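# Hang the ball-filled shallow basket on the stand's peg

## Task

Pick up the shallow basket by its cord handle and hang it on the peg of the stand. The task counts only if all the balls are still inside the basket at the end.

## Robot and tools

Robot: two arms, left_arm and right_arm, each with a two-finger parallel gripper and a wrist camera. Fixed cameras are cam_high and cam_low; wrist cameras are cam_left_wrist and cam_right_wrist, all 672x504 images. The scene frame has its origin at table-top height, midway between the nominal arm bases, with +z up and +x pointing out over the table. left_arm sits on the +y side (about y=+0.318) and right_arm on the -y side (about y=-0.373); these names do not match the sides of the images. Each arm reports its hand position (metres) and quaternion wxyz in its own base frame. These readings can be off by a few centimetres, more at long reach. The gripper's fingers point along its +z axis and close along its y axis. The reported point lies between the pads, about 1 cm behind the tips.

Row layout (used by execute_actions and move): one flat list of 14 numbers, each in [-1, 1]. The first 7 are for left_arm: dx, dy, dz, rx, ry, rz, opening. The next 7 are the same for right_arm. All 14 must be sent even if only one arm moves. dx..rz are offsets, not poses. They are measured along the axes of that arm's current Hand target, counted from the Hand target as it stood when the action or move began. Scale: 1.0 = 0.6 m for dx/dy/dz, and 1.0 = 180 degrees for rx/ry/rz, which together form one rotation vector. Sending the same offset again moves the arm further. All zeros re-commands the current Hand target. opening is absolute: +1 fully open (0.094 m), -1 closed. Sending 0 for the opening closes the fingers halfway, so to leave a gripper as it is, repeat its present opening.

execute_actions(actions, cameras): actions is a list of actions. Each action is up to 15 rows, one per 1/30 s step. A short action holds its last row for the remaining steps. Every row within an action counts from that action's start pose. An empty list returns state plus images. cameras is a list of names, ["all"], or []; an unknown name invalidates the call. Results include stepwise end_effector_position readings.

move(target, speed, blend, opening_speed, grip_force, blocking, cameras): drives grippers in straight lines. target is one 14-number row or a list of up to 15 rows. All rows are offsets from the same starting Hand targets, not chained. speed is in m/s (0.002-2.9, default 0.25), one value or one per target; turns are limited to 2x speed in rad/s. blend is a corner radius in m (0 = stop at each target). opening_speed is on the -1..+1 scale per second, at least 0.2; use it to close gently. grip_force is newtons per pad, 10-50 (default full), one value or one per arm; it stays set, and lower values close slowly. blocking=false returns after about 0.5 s while the motion continues. A move lasts at most 10 s. The result adds a move: line with the ending (done, off_target, moving, held, fault) and limits (paced = pose clipped, held = steps withheld). An arm that is not named in the ending reached within 10 mm and 2 degrees. Paths do not avoid obstacles or the other arm.

wait(seconds 0-10, cameras) lets time pass while commands hold. stop(cameras) brakes a running move. zoom_image(camera, region [x0,y0,x1,y1] pixels, at most 504x504) enlarges part of the newest image. read_manual gives licence text only. finished_scene(scene) ends the scene irreversibly; the goal must hold with the robot not touching anything.

Reading results: Hand target is the last commanded pose after clipping; grippers often rest a few cm short of it, from friction or load. Resend the gap as an offset if needed. Orientation commands are clipped to within 40 degrees of the measured orientation per step. grip_measured uses the opening scale. With nothing held it reads up to about 2.5 mm wide; when squeezing a part it reads slightly narrower. grip_effort_nm is the motor effort (negative = closing) and does not directly measure a grasp. Joint torques include gravity. Joint velocities 'within noise' means the arm is still. MOTOR HOT appears at 75 °C. At 90 °C the arm folds and is disabled; at 100 °C it falls. Avoid long holds at full stretch and pushing against things it can't reach.

Cautions: keep the basket level so no ball spills. Lift by the cord handle and move slowly while carrying. Lower the handle over the peg and release gently, then back away. Nothing may fall off the table or be left off it. Do not let the grippers, wrist cameras or arms collide or press on each other; the clearance check does not guard gripper-to-gripper contact. Do not slam into the table, the stand or the camera stand behind the arms. Keep paths away from an arm's own base, which can flip its shoulder posture. Fast moves overshoot and hit harder. A stopped arm keeps pushing until you command it back off. A loose object may occasionally get nudged by an outside push. Time spent thinking lets the scene run, so a running move continues meanwhile.

Each tool is called after "Emit:" as name(argument=value, ...), one argument or row to a line, values as JSON.

## Session

Emit:
execute_actions(
  actions=[],
)

Scene clock: 0.00 s.
left_arm: end_effector_position=(+0.3724, -0.0071, +0.1504) grip_measured=+1.000 grip_effort_nm=n/a end_effector_quat_wxyz=(+0.698, +0.027, +0.716, +0.016) | right_arm: end_effector_position=(+0.3770, +0.0230, +0.1485) grip_measured=+1.000 grip_effort_nm=n/a end_effector_quat_wxyz=(+0.697, -0.043, +0.715, +0.045)
Joint positions: left_arm=[-0.029 1.528 0.182 1.32 -0.014 0.059 0.094] | right_arm=[-0.002 1.568 0.201 1.341 -0.127 0.003 0.094]
Joint velocities: within noise
Joint torques (N m): no reading
Heat: left arm: 42 °C; right arm: 35 °C.
Hand target: left_arm +0.3740, -0.0072, +0.1595; +0.708, +0.026, +0.706, +0.016 | right_arm +0.3783, +0.0230, +0.1552; +0.704, -0.043, +0.708, +0.045
Tool commands: left_gripper/opening=+1.0 right_gripper/opening=+1.0

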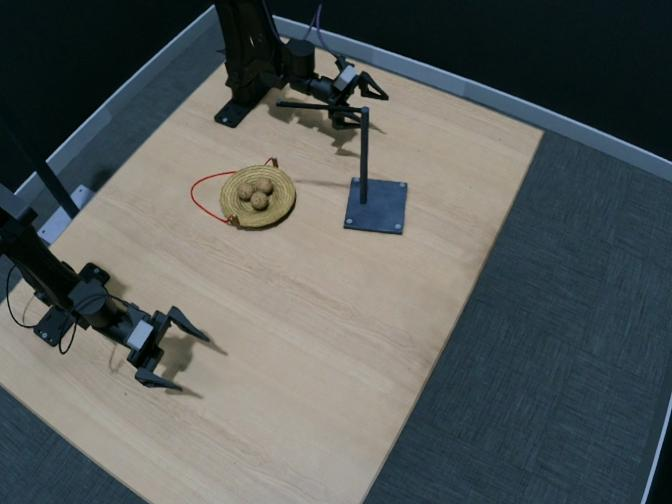

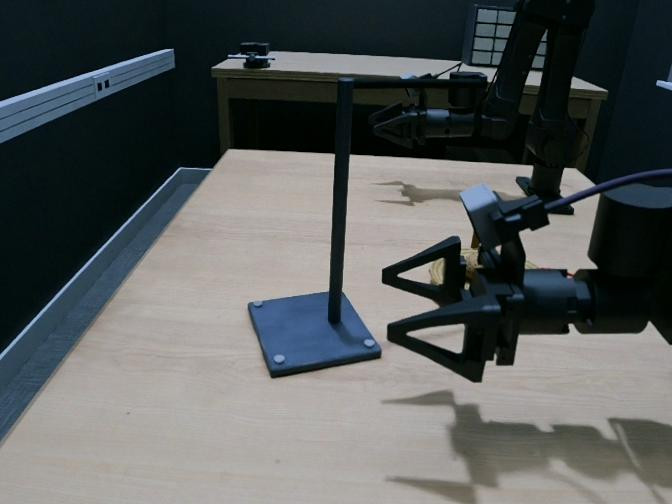

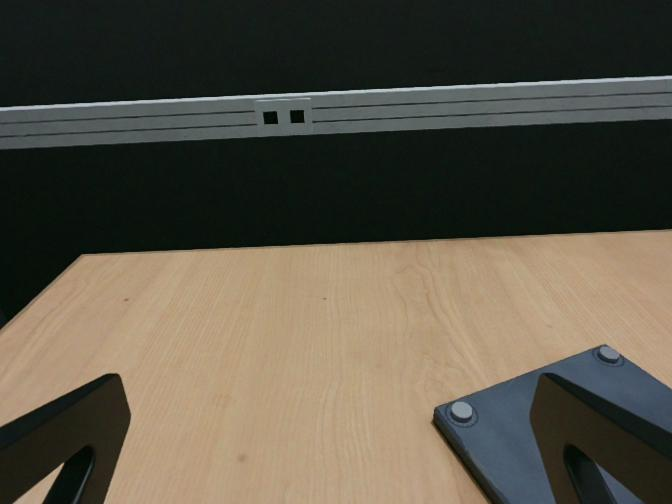

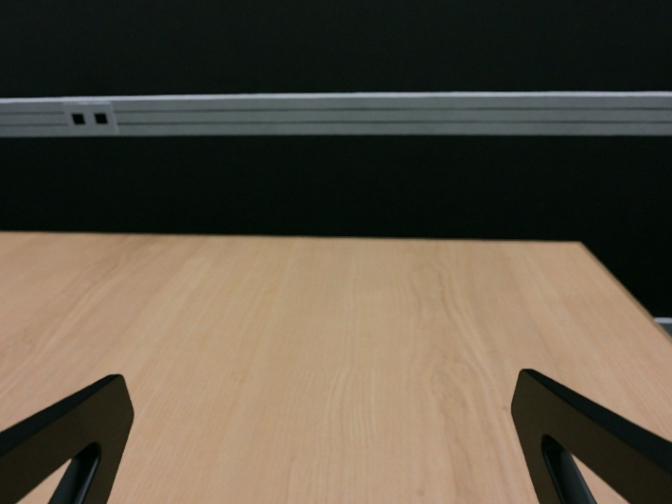

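Emit:
zoom_image(
  camera="cam_high",
  region=[170, 60, 430, 255],
)

Emit:
move(
  target=[0,0,-0.3,0,0,0,1,0,0,0,0,0,0,1],
  cameras=["all"],
)

Scaled by 1.938.

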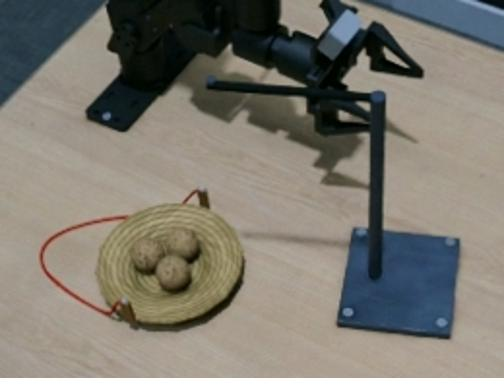

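Scene clock: 15.33 s.
left_arm: end_effector_position=(+0.1966, -0.0047, +0.1439) grip_measured=+1.000 grip_effort_nm=0.01 end_effector_quat_wxyz=(+0.535, +0.036, +0.844, +0.010) | right_arm: end_effector_position=(+0.3770, +0.0230, +0.1485) grip_measured=+1.000 grip_effort_nm=-0.01 end_effector_quat_wxyz=(+0.697, -0.043, +0.715, +0.045)
Joint positions: left_arm=[-0.055 -0.005 0.313 -0.759 -0.028 0.048 0.094] | right_arm=[-0.002 1.568 0.201 1.341 -0.127 0.003 0.094]
Joint torques (N m): left_arm=[-0.75 2.03 9.31 1.57 -0.09 -0.07] | right_arm=[0.23 -5.6 5.15 1.7 0.01 0]
Heat: left arm: 43 °C; right arm: 38 °C.
Hand target: left_arm +0.1941, -0.0046, +0.1591; +0.708, +0.026, +0.706, +0.016 | right_arm +0.3783, +0.0230, +0.1552; +0.704, -0.043, +0.708, +0.045
Off the commanded pose: left_arm 0.015 m, 25 deg | right_arm 0.007 m, 1 deg.
joint sent to its limit (left arm) — joint 2 (shoulder), lower limit. The joint targets are off in orientation, not in position.
move: off_target (left_arm)

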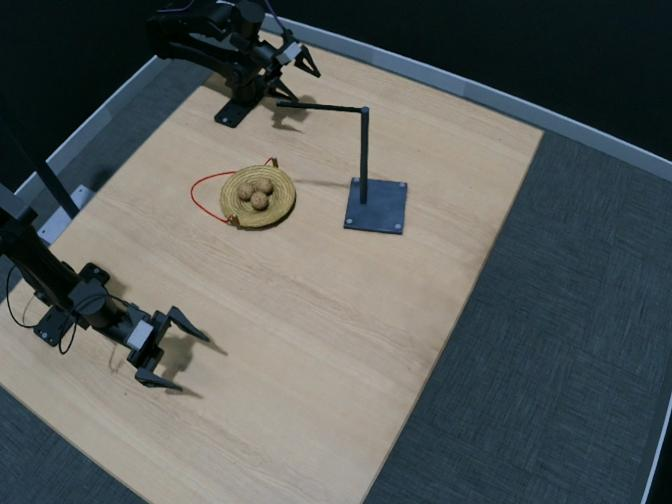

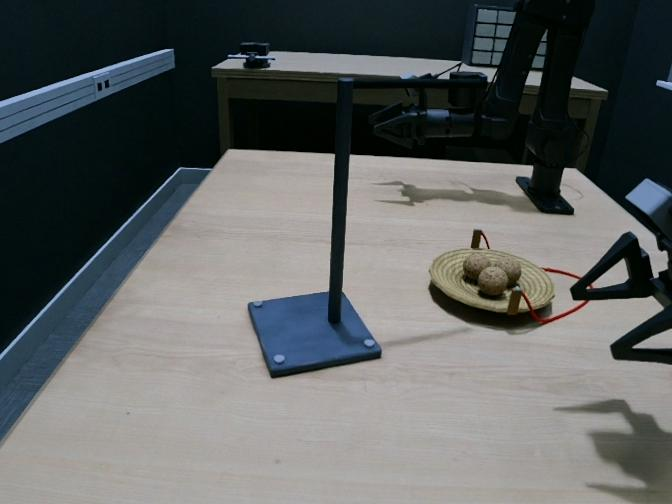

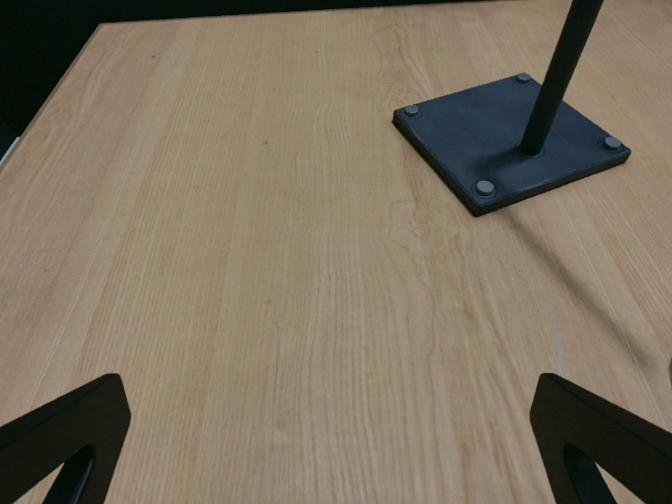

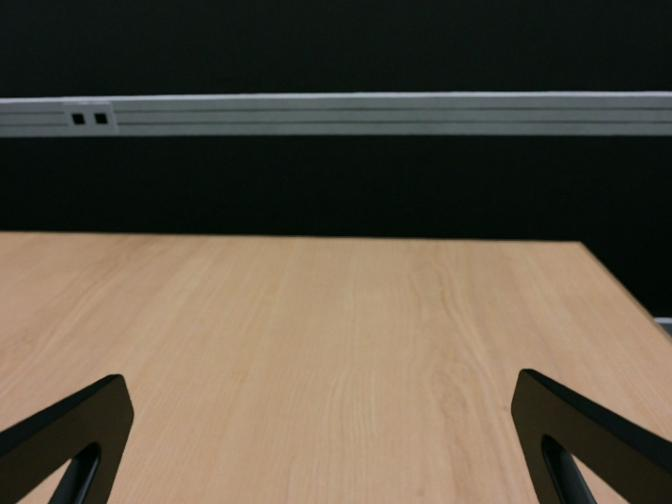

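Emit:
move(
  target=[-0.32,0.1,0.05,0.25,0,0,1,0,0,0,0,0,0,1],
  cameras=["all"],
)

Scene clock: 26.00 s.
left_arm: end_effector_position=(+0.2263, +0.0470, +0.3411) grip_measured=+1.000 grip_effort_nm=0.00 end_effector_quat_wxyz=(+0.679, +0.173, +0.696, -0.154) | right_arm: end_effector_position=(+0.3770, +0.0230, +0.1485) grip_measured=+1.000 grip_effort_nm=-0.01 end_effector_quat_wxyz=(+0.697, -0.043, +0.715, +0.045)
Joint positions: left_arm=[1.093 0.997 1.045 -1.249 1.539 1.222 0.094] | right_arm=[-0.002 1.568 0.201 1.341 -0.127 0.003 0.094]
Joint torques (N m): left_arm=[-0.59 -0.4 8.62 0.39 1.02 0.16] | right_arm=[0.17 -5.56 5.16 1.68 0 -0.01]
Heat: left arm: 44 °C; right arm: 40 °C.
Hand target: left_arm +0.2242, +0.0436, +0.3543; +0.644, +0.295, +0.658, -0.256 | right_arm +0.3783, +0.0230, +0.1552; +0.704, -0.043, +0.708, +0.045
Off the commanded pose: left_arm 0.014 m, 19 deg | right_arm 0.007 m, 1 deg.
joint sent to its limit (left arm) — joint 5 (wrist yaw), upper limit. The joint targets are off in orientation, not in position.
move: off_target (left_arm)

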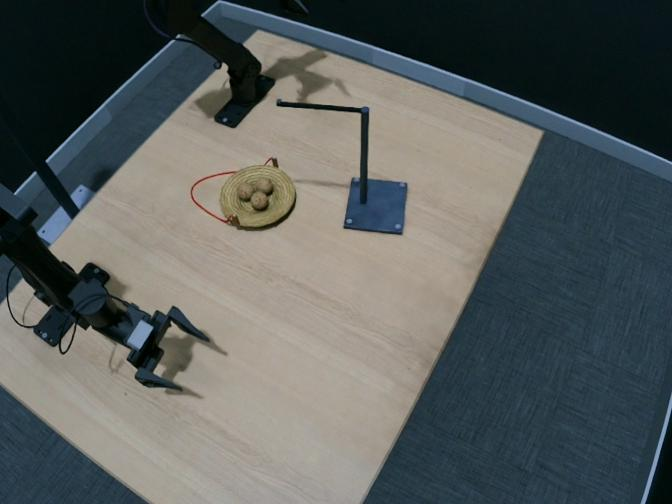

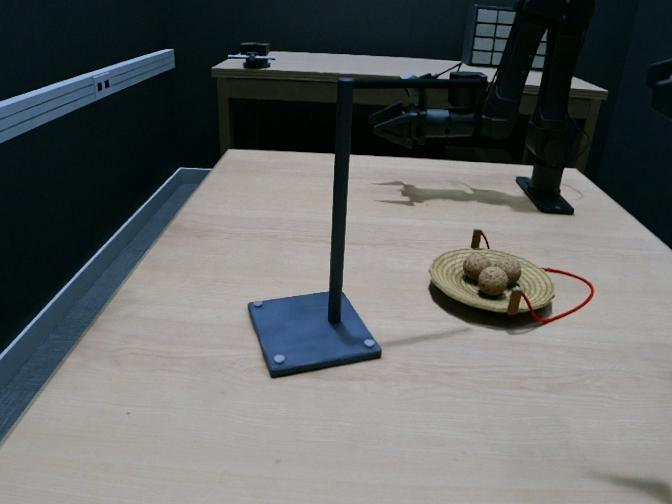

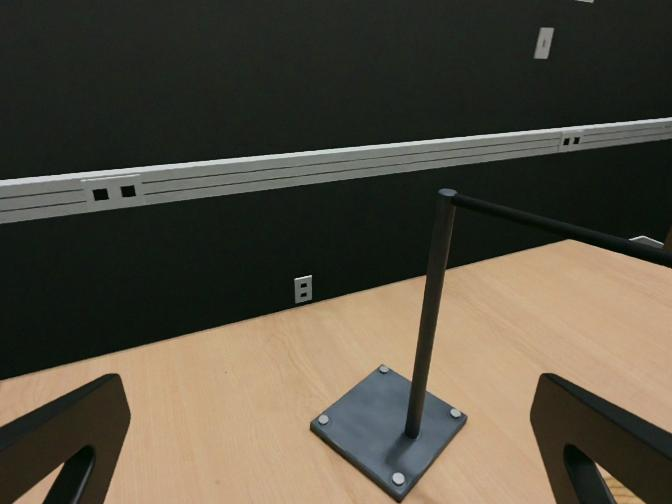

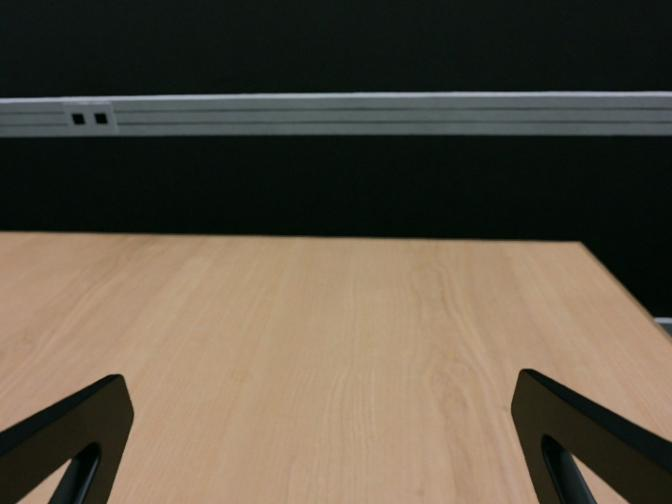

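Emit:
move(
  target=[-0.026,-0.099,0.284,0.08,0.179,0.012,1,0,0,0,0,0,0,1],
  cameras=["all"],
)

Scene clock: 47.43 s.
left_arm: end_effector_position=(+0.3015, -0.1184, +0.3525) grip_measured=+1.000 grip_effort_nm=0.01 end_effector_quat_wxyz=(+0.393, +0.436, +0.776, -0.232) | right_arm: end_effector_position=(+0.3770, +0.0230, +0.1485) grip_measured=+1.000 grip_effort_nm=-0.01 end_effector_quat_wxyz=(+0.697, -0.043, +0.715, +0.045)
Joint positions: left_arm=[0.032 1.412 1.747 -1.324 0.797 0.806 0.094] | right_arm=[-0.002 1.568 0.201 1.341 -0.127 0.003 0.094]
Joint torques (N m): left_arm=[-0.38 -3.15 8.31 0.83 0.53 0.08] | right_arm=[0.1 -5.53 5.18 1.66 0.02 -0.01]
Heat: left arm: 43 °C; right arm: 41 °C.
Hand target: left_arm +0.3004, -0.1207, +0.3605; +0.400, +0.444, +0.768, -0.231 | right_arm +0.3783, +0.0230, +0.1552; +0.704, -0.043, +0.708, +0.045
Off the commanded pose: left_arm 0.008 m, 1 deg | right_arm 0.007 m, 1 deg.
move: done

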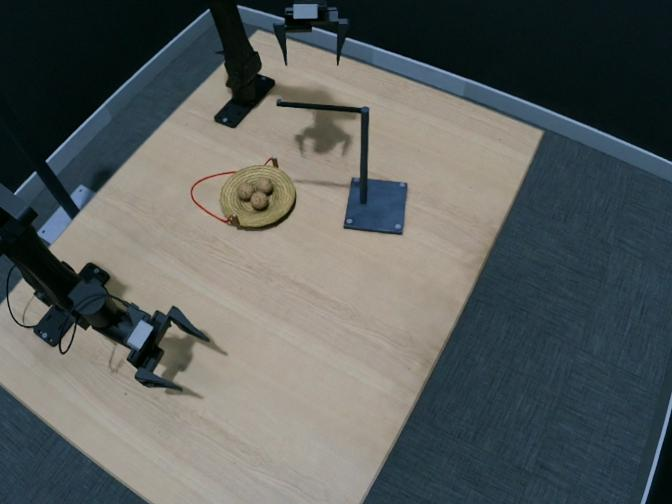

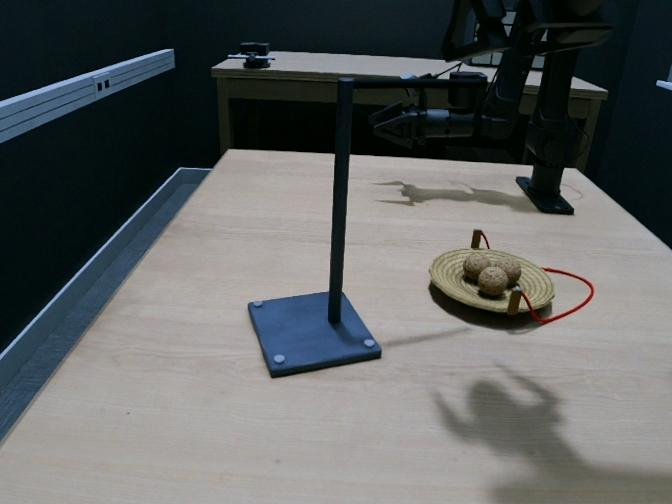

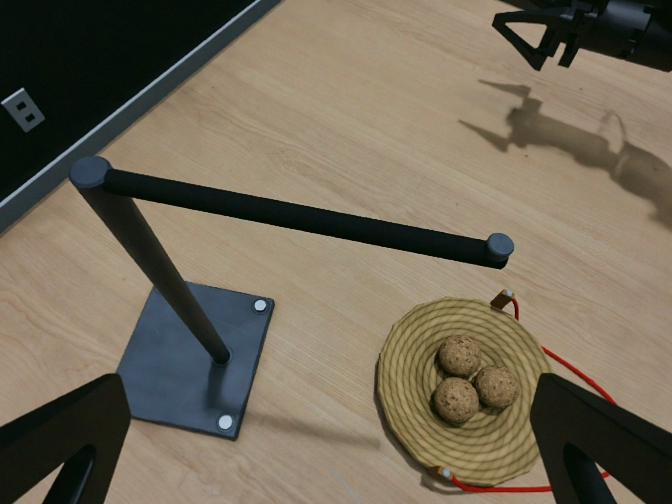

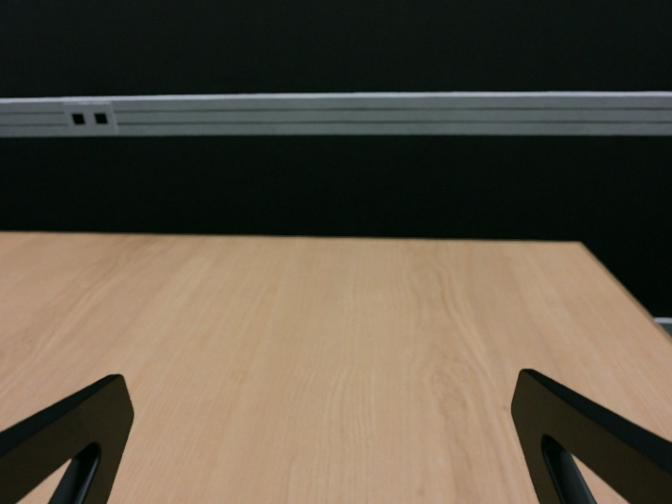

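Emit:
move(
  target=[0.256,-0.309,0.1,0.0616,0.083,0.0563,0.3,0,0,0,0,0,0,1],
  cameras=["all"],
)

Scene clock: 63.47 s.
left_arm: end_effector_position=(+0.1188, -0.1769, +0.1969) grip_measured=+0.302 grip_effort_nm=-0.07 end_effector_quat_wxyz=(+0.259, +0.571, +0.751, -0.207) | right_arm: end_effector_position=(+0.3770, +0.0230, +0.1485) grip_measured=+1.000 grip_effort_nm=-0.01 end_effector_quat_wxyz=(+0.697, -0.043, +0.715, +0.045)
Joint positions: left_arm=[-0.645 0.818 0.926 -1.122 0.405 0.538 0.061] | right_arm=[-0.002 1.568 0.201 1.341 -0.127 0.003 0.094]
Joint torques (N m): left_arm=[-0.61 -0.49 6.11 1.2 0.28 -0.05] | right_arm=[0.06 -5.39 5.2 1.67 0 0]
Heat: left arm: 44 °C; right arm: 42 °C.
Hand target: left_arm +0.1202, -0.1797, +0.2004; +0.271, +0.572, +0.746, -0.209 | right_arm +0.3783, +0.0230, +0.1552; +0.704, -0.043, +0.708, +0.045
Off the commanded pose: left_arm 0.005 m, 2 deg | right_arm 0.007 m, 1 deg.
move: done

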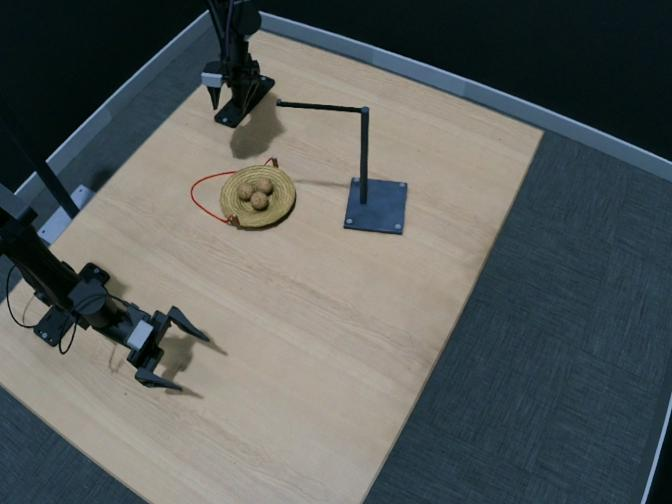

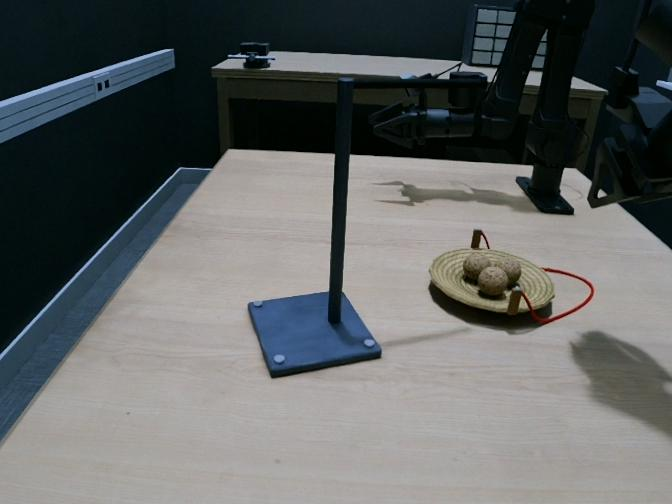

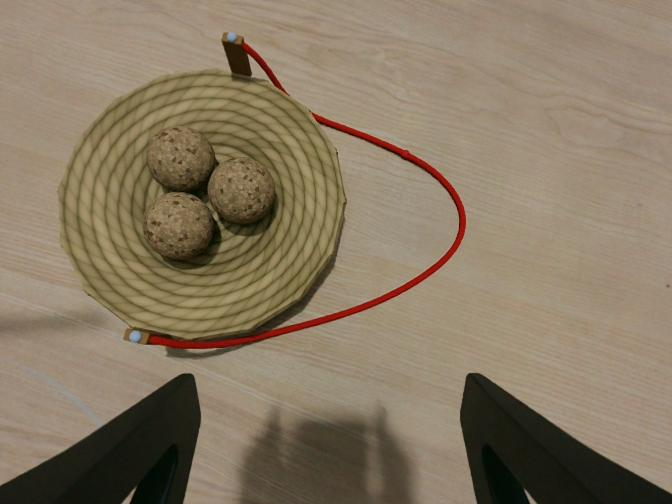

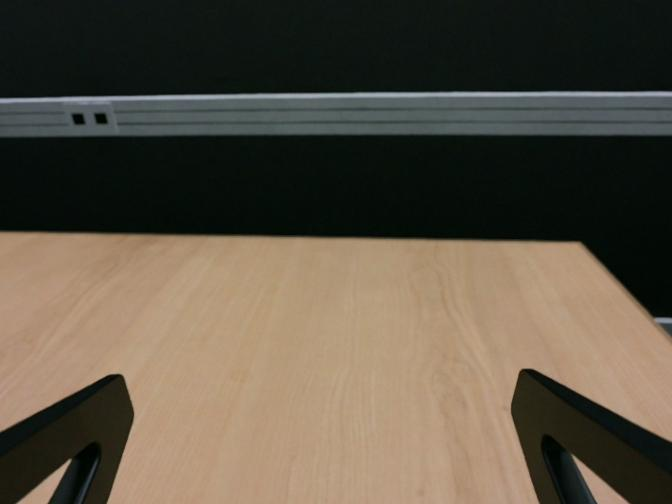

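Emit:
move(
  target=[0.0267,-0.14,0.282,0,0,0,0,0,0,0,0,0,0,1],
  cameras=["cam_left_wrist"],
)

Scene clock: 73.33 s.
left_arm: end_effector_position=(+0.0619, -0.2901, +0.0581) grip_measured=+0.001 grip_effort_nm=-0.07 end_effector_quat_wxyz=(+0.259, +0.577, +0.747, -0.205) | right_arm: end_effector_position=(+0.3770, +0.0230, +0.1485) grip_measured=+1.000 grip_effort_nm=-0.01 end_effector_quat_wxyz=(+0.697, -0.043, +0.715, +0.045)
Joint positions: left_arm=[-1.386 1.147 0.477 -0.229 -0.037 -0.059 0.047] | right_arm=[-0.002 1.568 0.201 1.341 -0.127 0.003 0.094]
Joint torques (N m): left_arm=[-0.51 -1.81 6.16 1.46 -0.18 -0.07] | right_arm=[0.03 -5.56 5.3 1.64 0.02 -0.02]
Heat: left arm: 43 °C; right arm: 42 °C.
Hand target: left_arm +0.0639, -0.2947, +0.0606; +0.271, +0.572, +0.746, -0.209 | right_arm +0.3783, +0.0230, +0.1552; +0.704, -0.043, +0.708, +0.045
Off the commanded pose: left_arm 0.006 m, 2 deg | right_arm 0.007 m, 1 deg.
move: done
Images, in order (width x height): cam_left_wrist 672x504.

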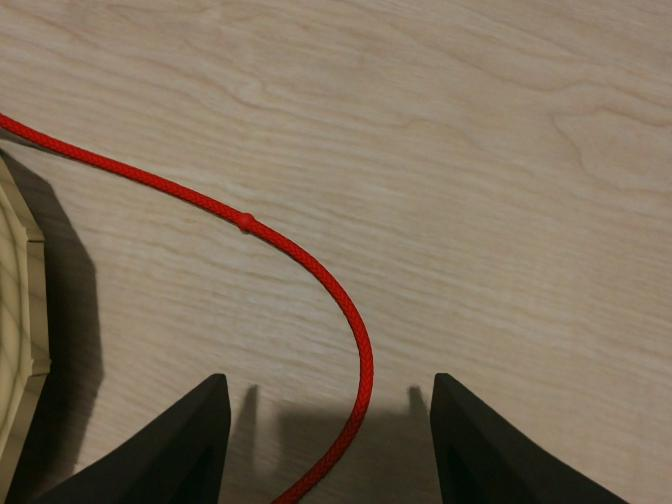

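Emit:
move(
  target=[0.0403,-0.0132,0.0642,0,0,0,0,0,0,0,0,0,0,1],
  speed=0.1,
  cameras=["cam_left_wrist"],
)

Emit:
move(
  target=[0,0,0,0,0,0,-1,0,0,0,0,0,0,1],
  opening_speed=1,
  cameras=["cam_left_wrist"],
)

Scene clock: 80.40 s.
left_arm: end_effector_position=(+0.0602, -0.3096, +0.0261) grip_measured=+0.001 grip_effort_nm=-0.06 end_effector_quat_wxyz=(+0.283, +0.570, +0.740, -0.219) | right_arm: end_effector_position=(+0.3770, +0.0230, +0.1485) grip_measured=+1.000 grip_effort_nm=-0.01 end_effector_quat_wxyz=(+0.697, -0.043, +0.715, +0.045)
Joint positions: left_arm=[-1.424 1.322 0.386 0.094 -0.073 -0.083 0.047] | right_arm=[-0.002 1.568 0.201 1.341 -0.127 0.003 0.094]
Joint torques (N m): left_arm=[-0.62 -1.69 4.46 1.16 -0.06 -0.1] | right_arm=[0.08 -5.35 5.03 1.69 -0.02 0.03]
Heat: left arm: 43 °C; right arm: 42 °C.
Hand target: left_arm +0.0579, -0.3029, +0.0156; +0.271, +0.572, +0.746, -0.209 | right_arm +0.3783, +0.0230, +0.1552; +0.704, -0.043, +0.708, +0.045
Off the commanded pose: left_arm 0.013 m, 2 deg | right_arm 0.007 m, 1 deg.
move: off_target (left_arm)
Images, in order (width x height): cam_left_wrist 672x504.

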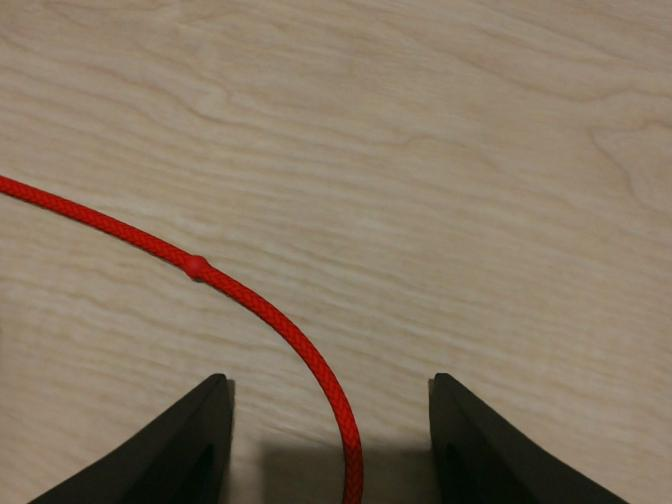

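Scene clock: 81.60 s.
left_arm: end_effector_position=(+0.0614, -0.3098, +0.0259) grip_measured=-0.984 grip_effort_nm=-0.83 end_effector_quat_wxyz=(+0.285, +0.567, +0.741, -0.217) | right_arm: end_effector_position=(+0.3770, +0.0230, +0.1485) grip_measured=+1.000 grip_effort_nm=-0.01 end_effector_quat_wxyz=(+0.697, -0.043, +0.715, +0.045)
Joint positions: left_arm=[-1.424 1.325 0.386 0.098 -0.08 -0.087 0.001] | right_arm=[-0.002 1.568 0.201 1.341 -0.127 0.003 0.094]
Joint torques (N m): left_arm=[-0.62 -1.85 4.53 1.14 0 -0.06] | right_arm=[0.14 -5.49 5.11 1.73 0.01 0]
Heat: left arm: 43 °C; right arm: 42 °C.
Hand target: left_arm +0.0579, -0.3027, +0.0154; +0.271, +0.572, +0.746, -0.208 | right_arm +0.3783, +0.0230, +0.1552; +0.704, -0.043, +0.708, +0.045
Off the commanded pose: left_arm 0.013 m, 2 deg | right_arm 0.007 m, 1 deg.
move: off_target (left_arm)
Images, in order (width x height): cam_left_wrist 672x504.

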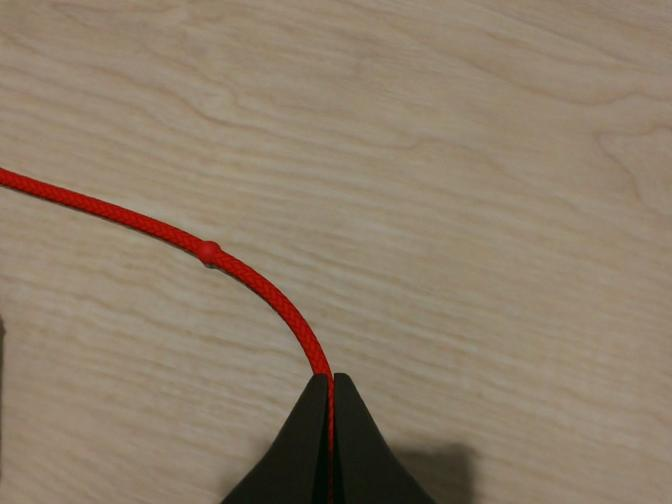

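Emit:
move(
  target=[-0.0536,0,-0.064,0,0,0,-1,0,0,0,0,0,0,1],
  speed=0.1,
  cameras=["all"],
)

Scene clock: 85.57 s.
left_arm: end_effector_position=(+0.0588, -0.2927, +0.0501) grip_measured=-0.984 grip_effort_nm=-0.84 end_effector_quat_wxyz=(+0.257, +0.577, +0.751, -0.191) | right_arm: end_effector_position=(+0.3770, +0.0230, +0.1485) grip_measured=+1.000 grip_effort_nm=-0.01 end_effector_quat_wxyz=(+0.697, -0.043, +0.715, +0.045)
Joint positions: left_arm=[-1.424 1.193 0.482 -0.212 -0.079 -0.088 0.001] | right_arm=[-0.002 1.568 0.201 1.341 -0.127 0.003 0.094]
Joint torques (N m): left_arm=[-0.57 -3.71 8.72 1.14 0 -0.07] | right_arm=[0.03 -5.44 5.19 1.69 -0.01 -0.02]
Heat: left arm: 43 °C; right arm: 42 °C.
Hand target: left_arm +0.0579, -0.3027, +0.0656; +0.271, +0.572, +0.746, -0.209 | right_arm +0.3783, +0.0230, +0.1552; +0.704, -0.043, +0.708, +0.045
Off the commanded pose: left_arm 0.018 m, 3 deg | right_arm 0.007 m, 1 deg.
move: off_target (left_arm)

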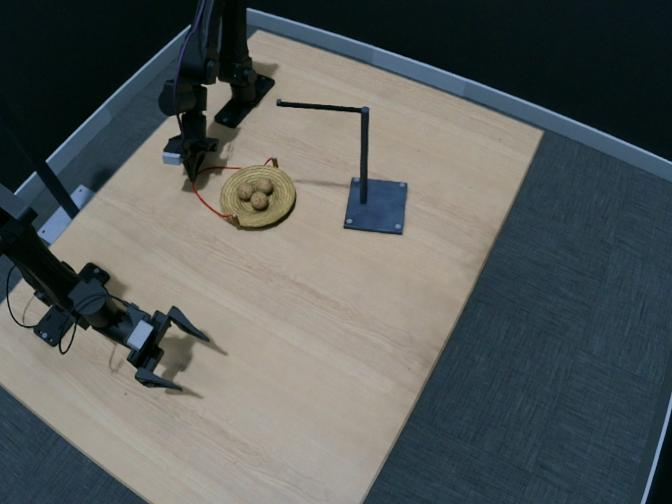

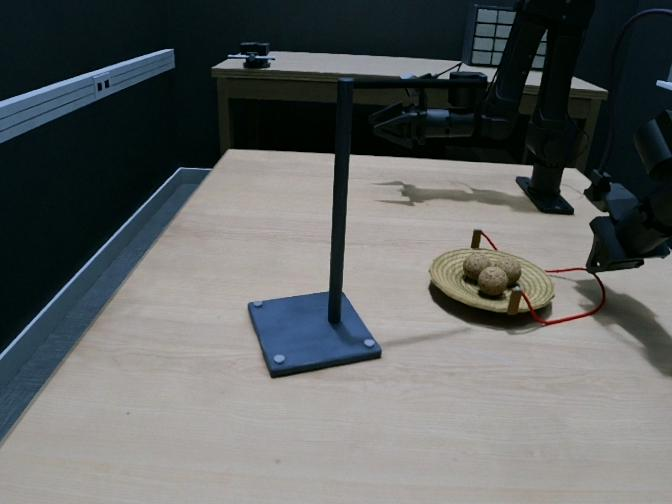

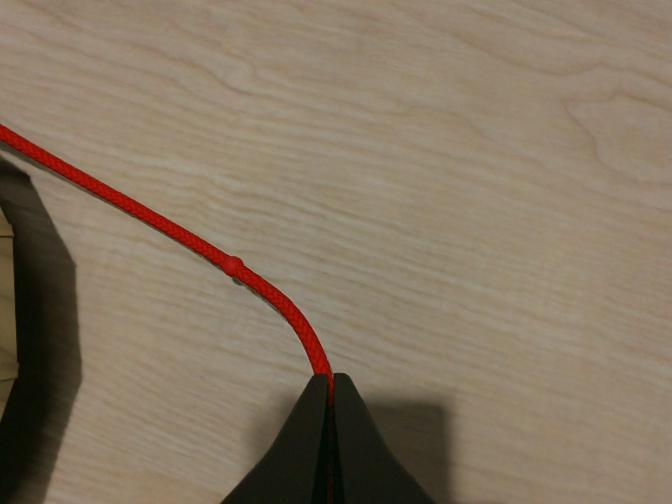

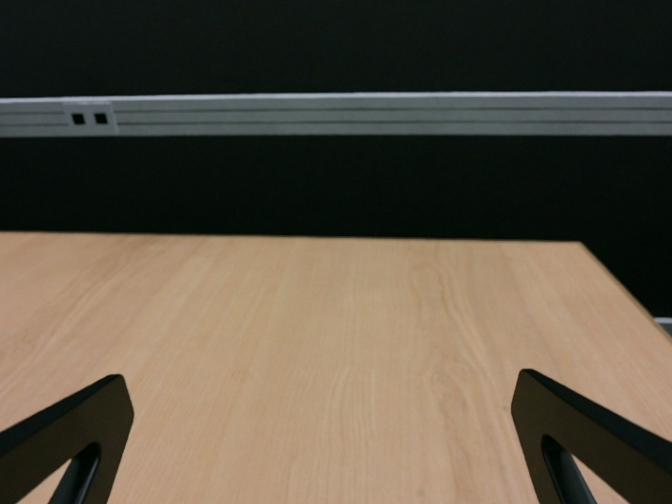

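Emit:
move(
  target=[
    [-0.099,0.108,-0.1215,0,0,0,-1,0,0,0,0,0,0,1],
    [-0.1715,0.2965,-0.1827,0,0,0,-1,0,0,0,0,0,0,1],
  ],
  speed=0.1,
  blend=[0.03,0],
  cameras=["all"],
)

Scene clock: 96.67 s.
left_arm: end_effector_position=(+0.2300, -0.2599, +0.2042) grip_measured=-0.984 grip_effort_nm=-0.84 end_effector_quat_wxyz=(+0.261, +0.568, +0.755, -0.200) | right_arm: end_effector_position=(+0.3770, +0.0230, +0.1485) grip_measured=+1.000 grip_effort_nm=-0.01 end_effector_quat_wxyz=(+0.697, -0.043, +0.715, +0.045)
Joint positions: left_arm=[-0.654 1.354 1.228 -0.881 0.383 0.524 0.001] | right_arm=[-0.002 1.568 0.201 1.341 -0.127 0.003 0.094]
Joint torques (N m): left_arm=[0.28 -3.47 9.73 0.94 0.46 0.11] | right_arm=[0.03 -5.56 5.14 1.68 -0.03 -0.01]
Heat: left arm: 44 °C; right arm: 42 °C.
Hand target: left_arm +0.2320, -0.2647, +0.2155; +0.271, +0.572, +0.746, -0.209 | right_arm +0.3783, +0.0230, +0.1552; +0.704, -0.043, +0.708, +0.045
Off the commanded pose: left_arm 0.012 m, 2 deg | right_arm 0.007 m, 1 deg.
move: off_target (left_arm)

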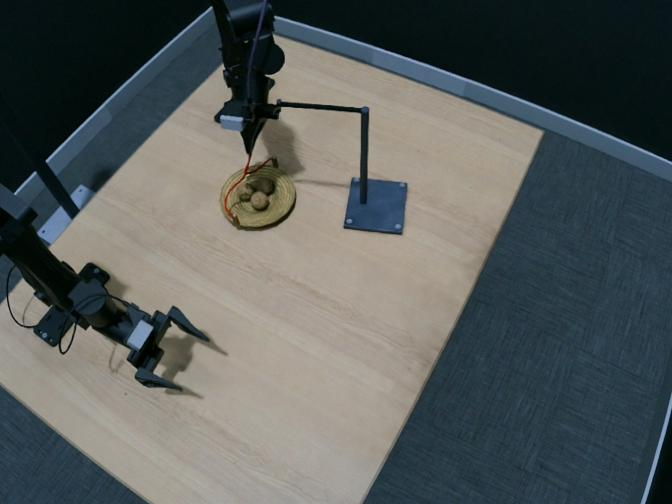

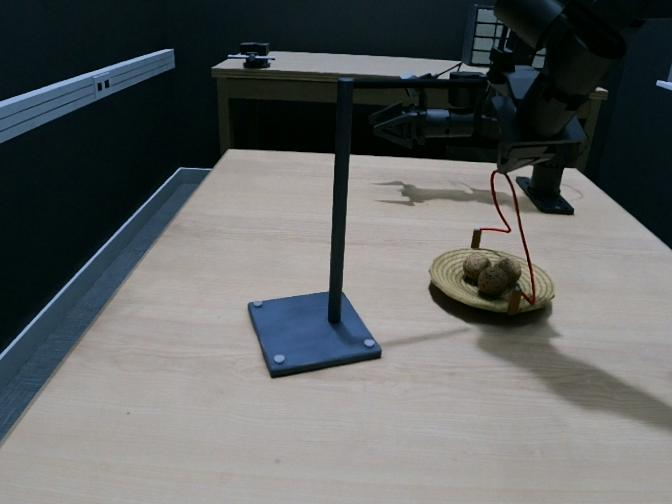

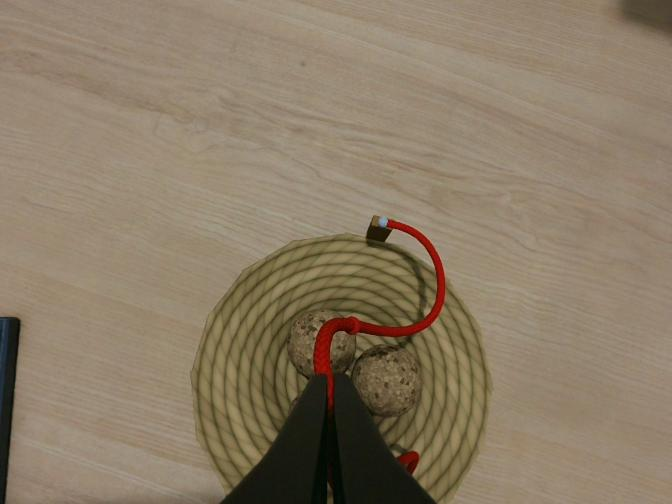

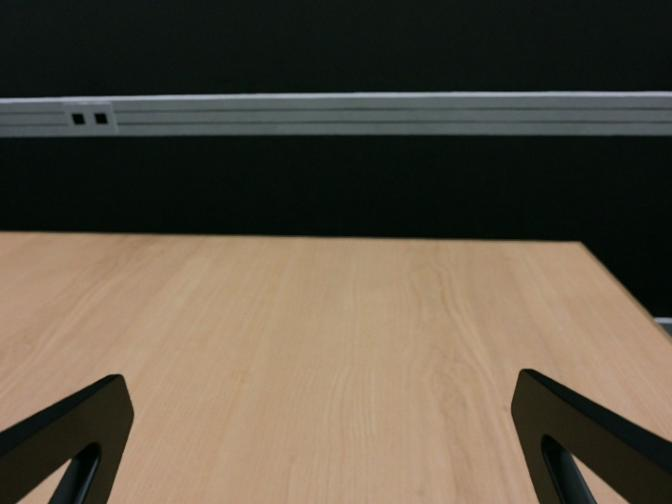

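Emit:
move(
  target=[-0.0268,0,-0.032,0,0,0,-1,0,0,0,0,0,0,1],
  speed=0.06,
  cameras=["cam_low","cam_left_wrist"],
)

Emit:
zoom_image(
  camera="cam_low",
  region=[400, 120, 600, 340],
)

Scene clock: 99.90 s.
left_arm: end_effector_position=(+0.2308, -0.2608, +0.2303) grip_measured=-0.984 grip_effort_nm=-0.84 end_effector_quat_wxyz=(+0.262, +0.568, +0.754, -0.200) | right_arm: end_effector_position=(+0.3770, +0.0230, +0.1485) grip_measured=+1.000 grip_effort_nm=-0.01 end_effector_quat_wxyz=(+0.697, -0.043, +0.715, +0.045)
Joint positions: left_arm=[-0.654 1.373 1.345 -0.978 0.384 0.525 0.001] | right_arm=[-0.002 1.568 0.201 1.341 -0.127 0.003 0.094]
Joint torques (N m): left_arm=[0.29 -3.55 9.4 0.94 0.44 0.09] | right_arm=[0.12 -5.57 5.37 1.67 -0.02 0.01]
Heat: left arm: 44 °C; right arm: 43 °C.
Hand target: left_arm +0.2320, -0.2647, +0.2406; +0.271, +0.572, +0.746, -0.209 | right_arm +0.3783, +0.0230, +0.1552; +0.704, -0.043, +0.708, +0.045
Off the commanded pose: left_arm 0.011 m, 2 deg | right_arm 0.007 m, 1 deg.
move: off_target (left_arm)
Images, in order (width x height): cam_low 672x504, cam_left_wrist 672x504.

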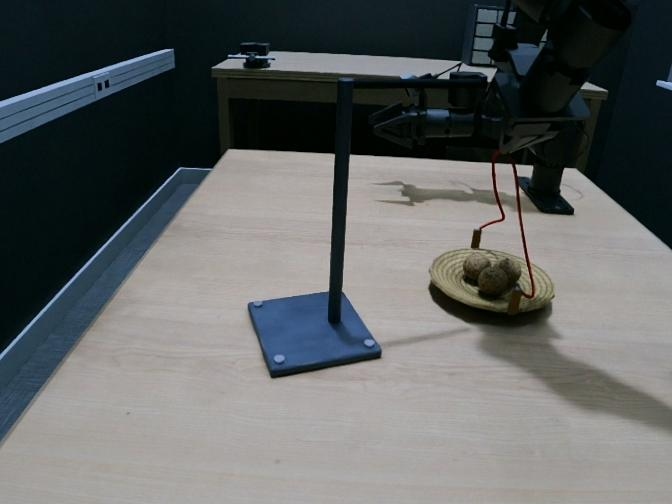

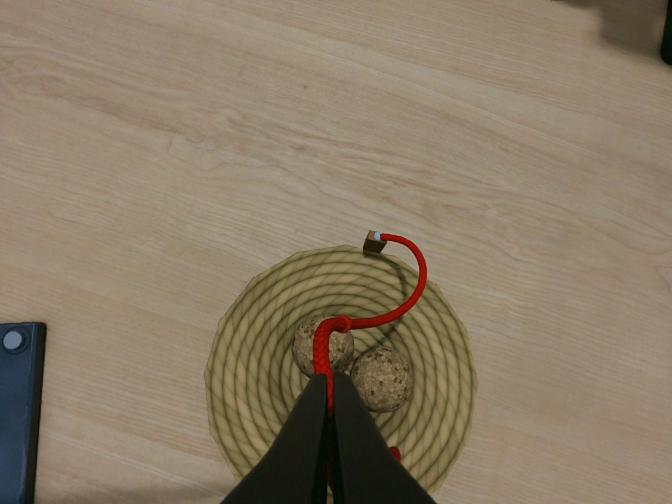

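Scaled by 2.291.

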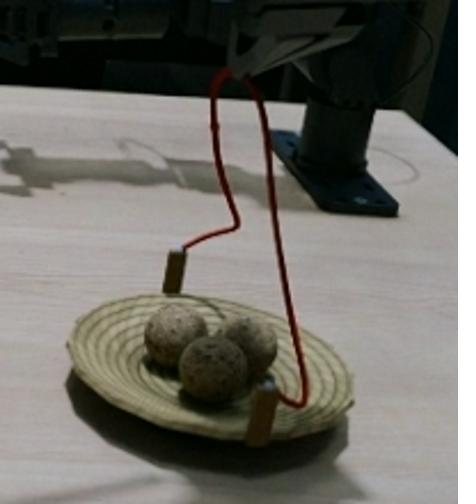

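Emit:
move(
  target=[-0.0214,0,-0.0256,0,0,0,-1,0,0,0,0,0,0,1],
  speed=0.05,
  cameras=["cam_low","cam_left_wrist"],
)

Emit:
zoom_image(
  camera="cam_low",
  region=[400, 100, 600, 320],
)

Scene clock: 102.93 s.
left_arm: end_effector_position=(+0.2312, -0.2611, +0.2504) grip_measured=-0.984 grip_effort_nm=-0.84 end_effector_quat_wxyz=(+0.262, +0.568, +0.754, -0.201) | right_arm: end_effector_position=(+0.3770, +0.0230, +0.1485) grip_measured=+1.000 grip_effort_nm=-0.01 end_effector_quat_wxyz=(+0.697, -0.043, +0.715, +0.045)
Joint positions: left_arm=[-0.654 1.393 1.444 -1.055 0.384 0.525 0.001] | right_arm=[-0.002 1.568 0.201 1.341 -0.127 0.003 0.094]
Joint torques (N m): left_arm=[0.31 -3.6 9.29 0.94 0.45 0.08] | right_arm=[0.08 -5.61 5.11 1.68 -0.01 -0.01]
Heat: left arm: 44 °C; right arm: 43 °C.
Hand target: left_arm +0.2320, -0.2646, +0.2605; +0.271, +0.572, +0.746, -0.209 | right_arm +0.3783, +0.0230, +0.1552; +0.704, -0.043, +0.708, +0.045
Off the commanded pose: left_arm 0.011 m, 2 deg | right_arm 0.007 m, 1 deg.
move: off_target (left_arm)
Images, in order (width x height): cam_low 672x504, cam_left_wrist 672x504.

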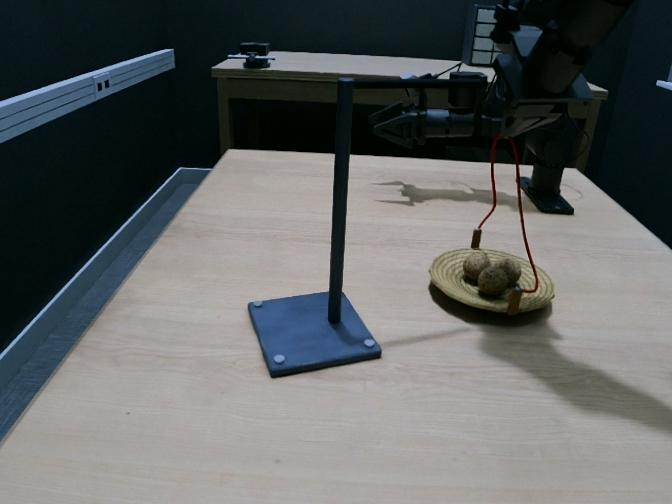

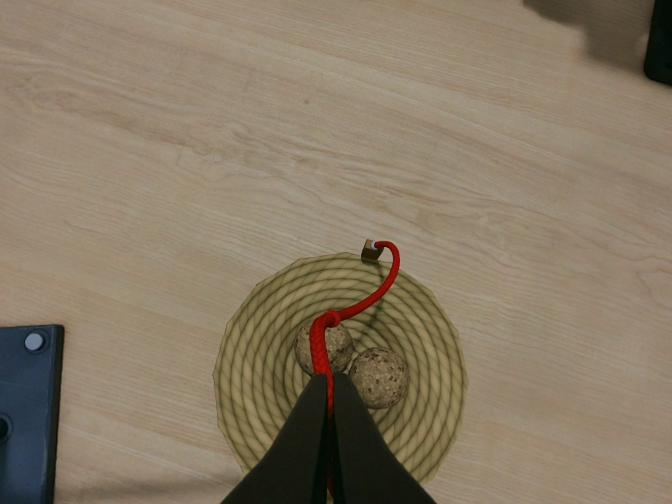

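Scaled by 2.291.

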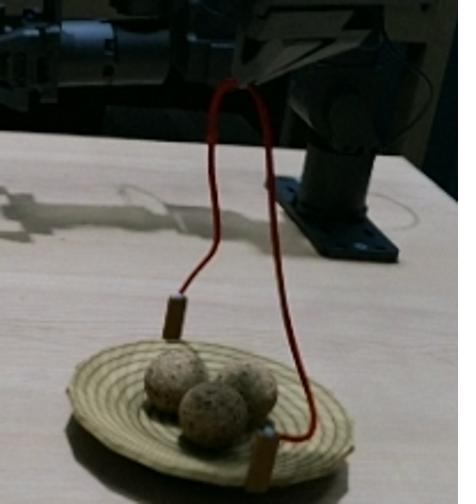

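Emit:
move(
  target=[-0.0160,0,-0.0192,0,0,0,-1,0,0,0,0,0,0,1],
  speed=0.04,
  cameras=["cam_low","cam_left_wrist"],
)

Emit:
zoom_image(
  camera="cam_low",
  region=[400, 100, 600, 320],
)

Scene clock: 106.23 s.
left_arm: end_effector_position=(+0.2313, -0.2613, +0.2651) grip_measured=-0.985 grip_effort_nm=-0.82 end_effector_quat_wxyz=(+0.261, +0.569, +0.754, -0.201) | right_arm: end_effector_position=(+0.3770, +0.0230, +0.1485) grip_measured=+1.000 grip_effort_nm=-0.01 end_effector_quat_wxyz=(+0.697, -0.043, +0.715, +0.045)
Joint positions: left_arm=[-0.654 1.413 1.522 -1.115 0.384 0.526 0.001] | right_arm=[-0.002 1.568 0.201 1.341 -0.127 0.003 0.094]
Joint torques (N m): left_arm=[0.31 -3.64 9.31 0.95 0.44 0.08] | right_arm=[0.08 -5.56 5.24 1.63 0 -0.02]
Heat: left arm: 44 °C; right arm: 43 °C.
Hand target: left_arm +0.2321, -0.2646, +0.2756; +0.271, +0.572, +0.746, -0.209 | right_arm +0.3783, +0.0230, +0.1552; +0.704, -0.043, +0.708, +0.045
Off the commanded pose: left_arm 0.011 m, 2 deg | right_arm 0.007 m, 1 deg.
move: off_target (left_arm)
Images, in order (width x height): cam_low 672x504, cam_left_wrist 672x504.

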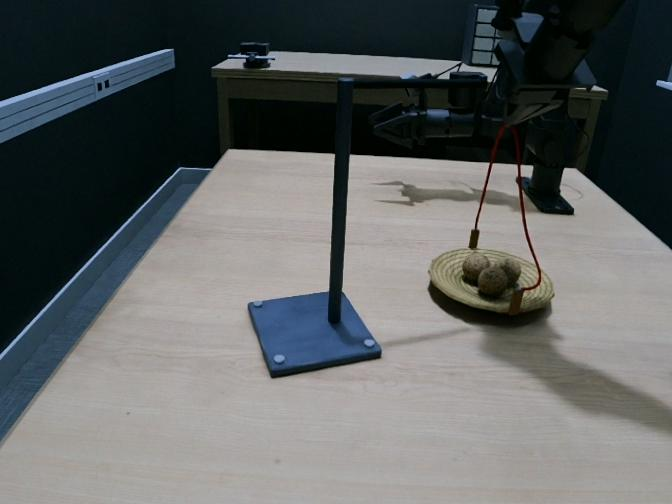

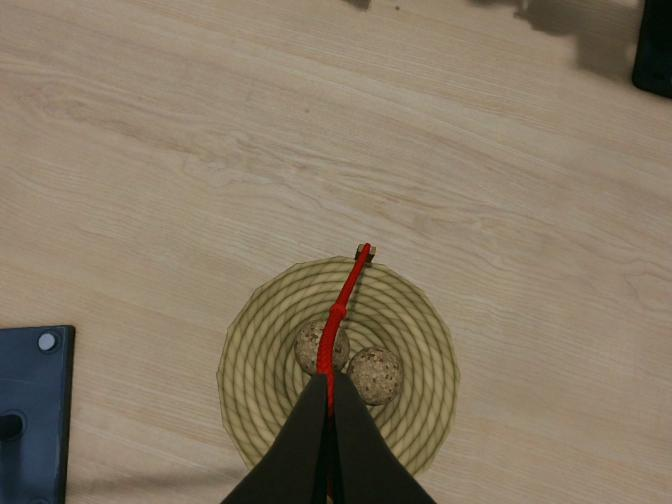

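Scaled by 2.291.

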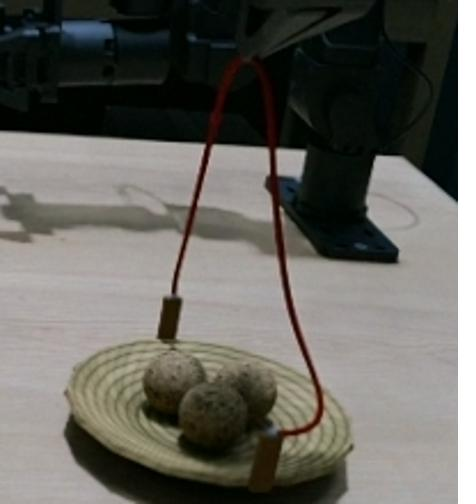

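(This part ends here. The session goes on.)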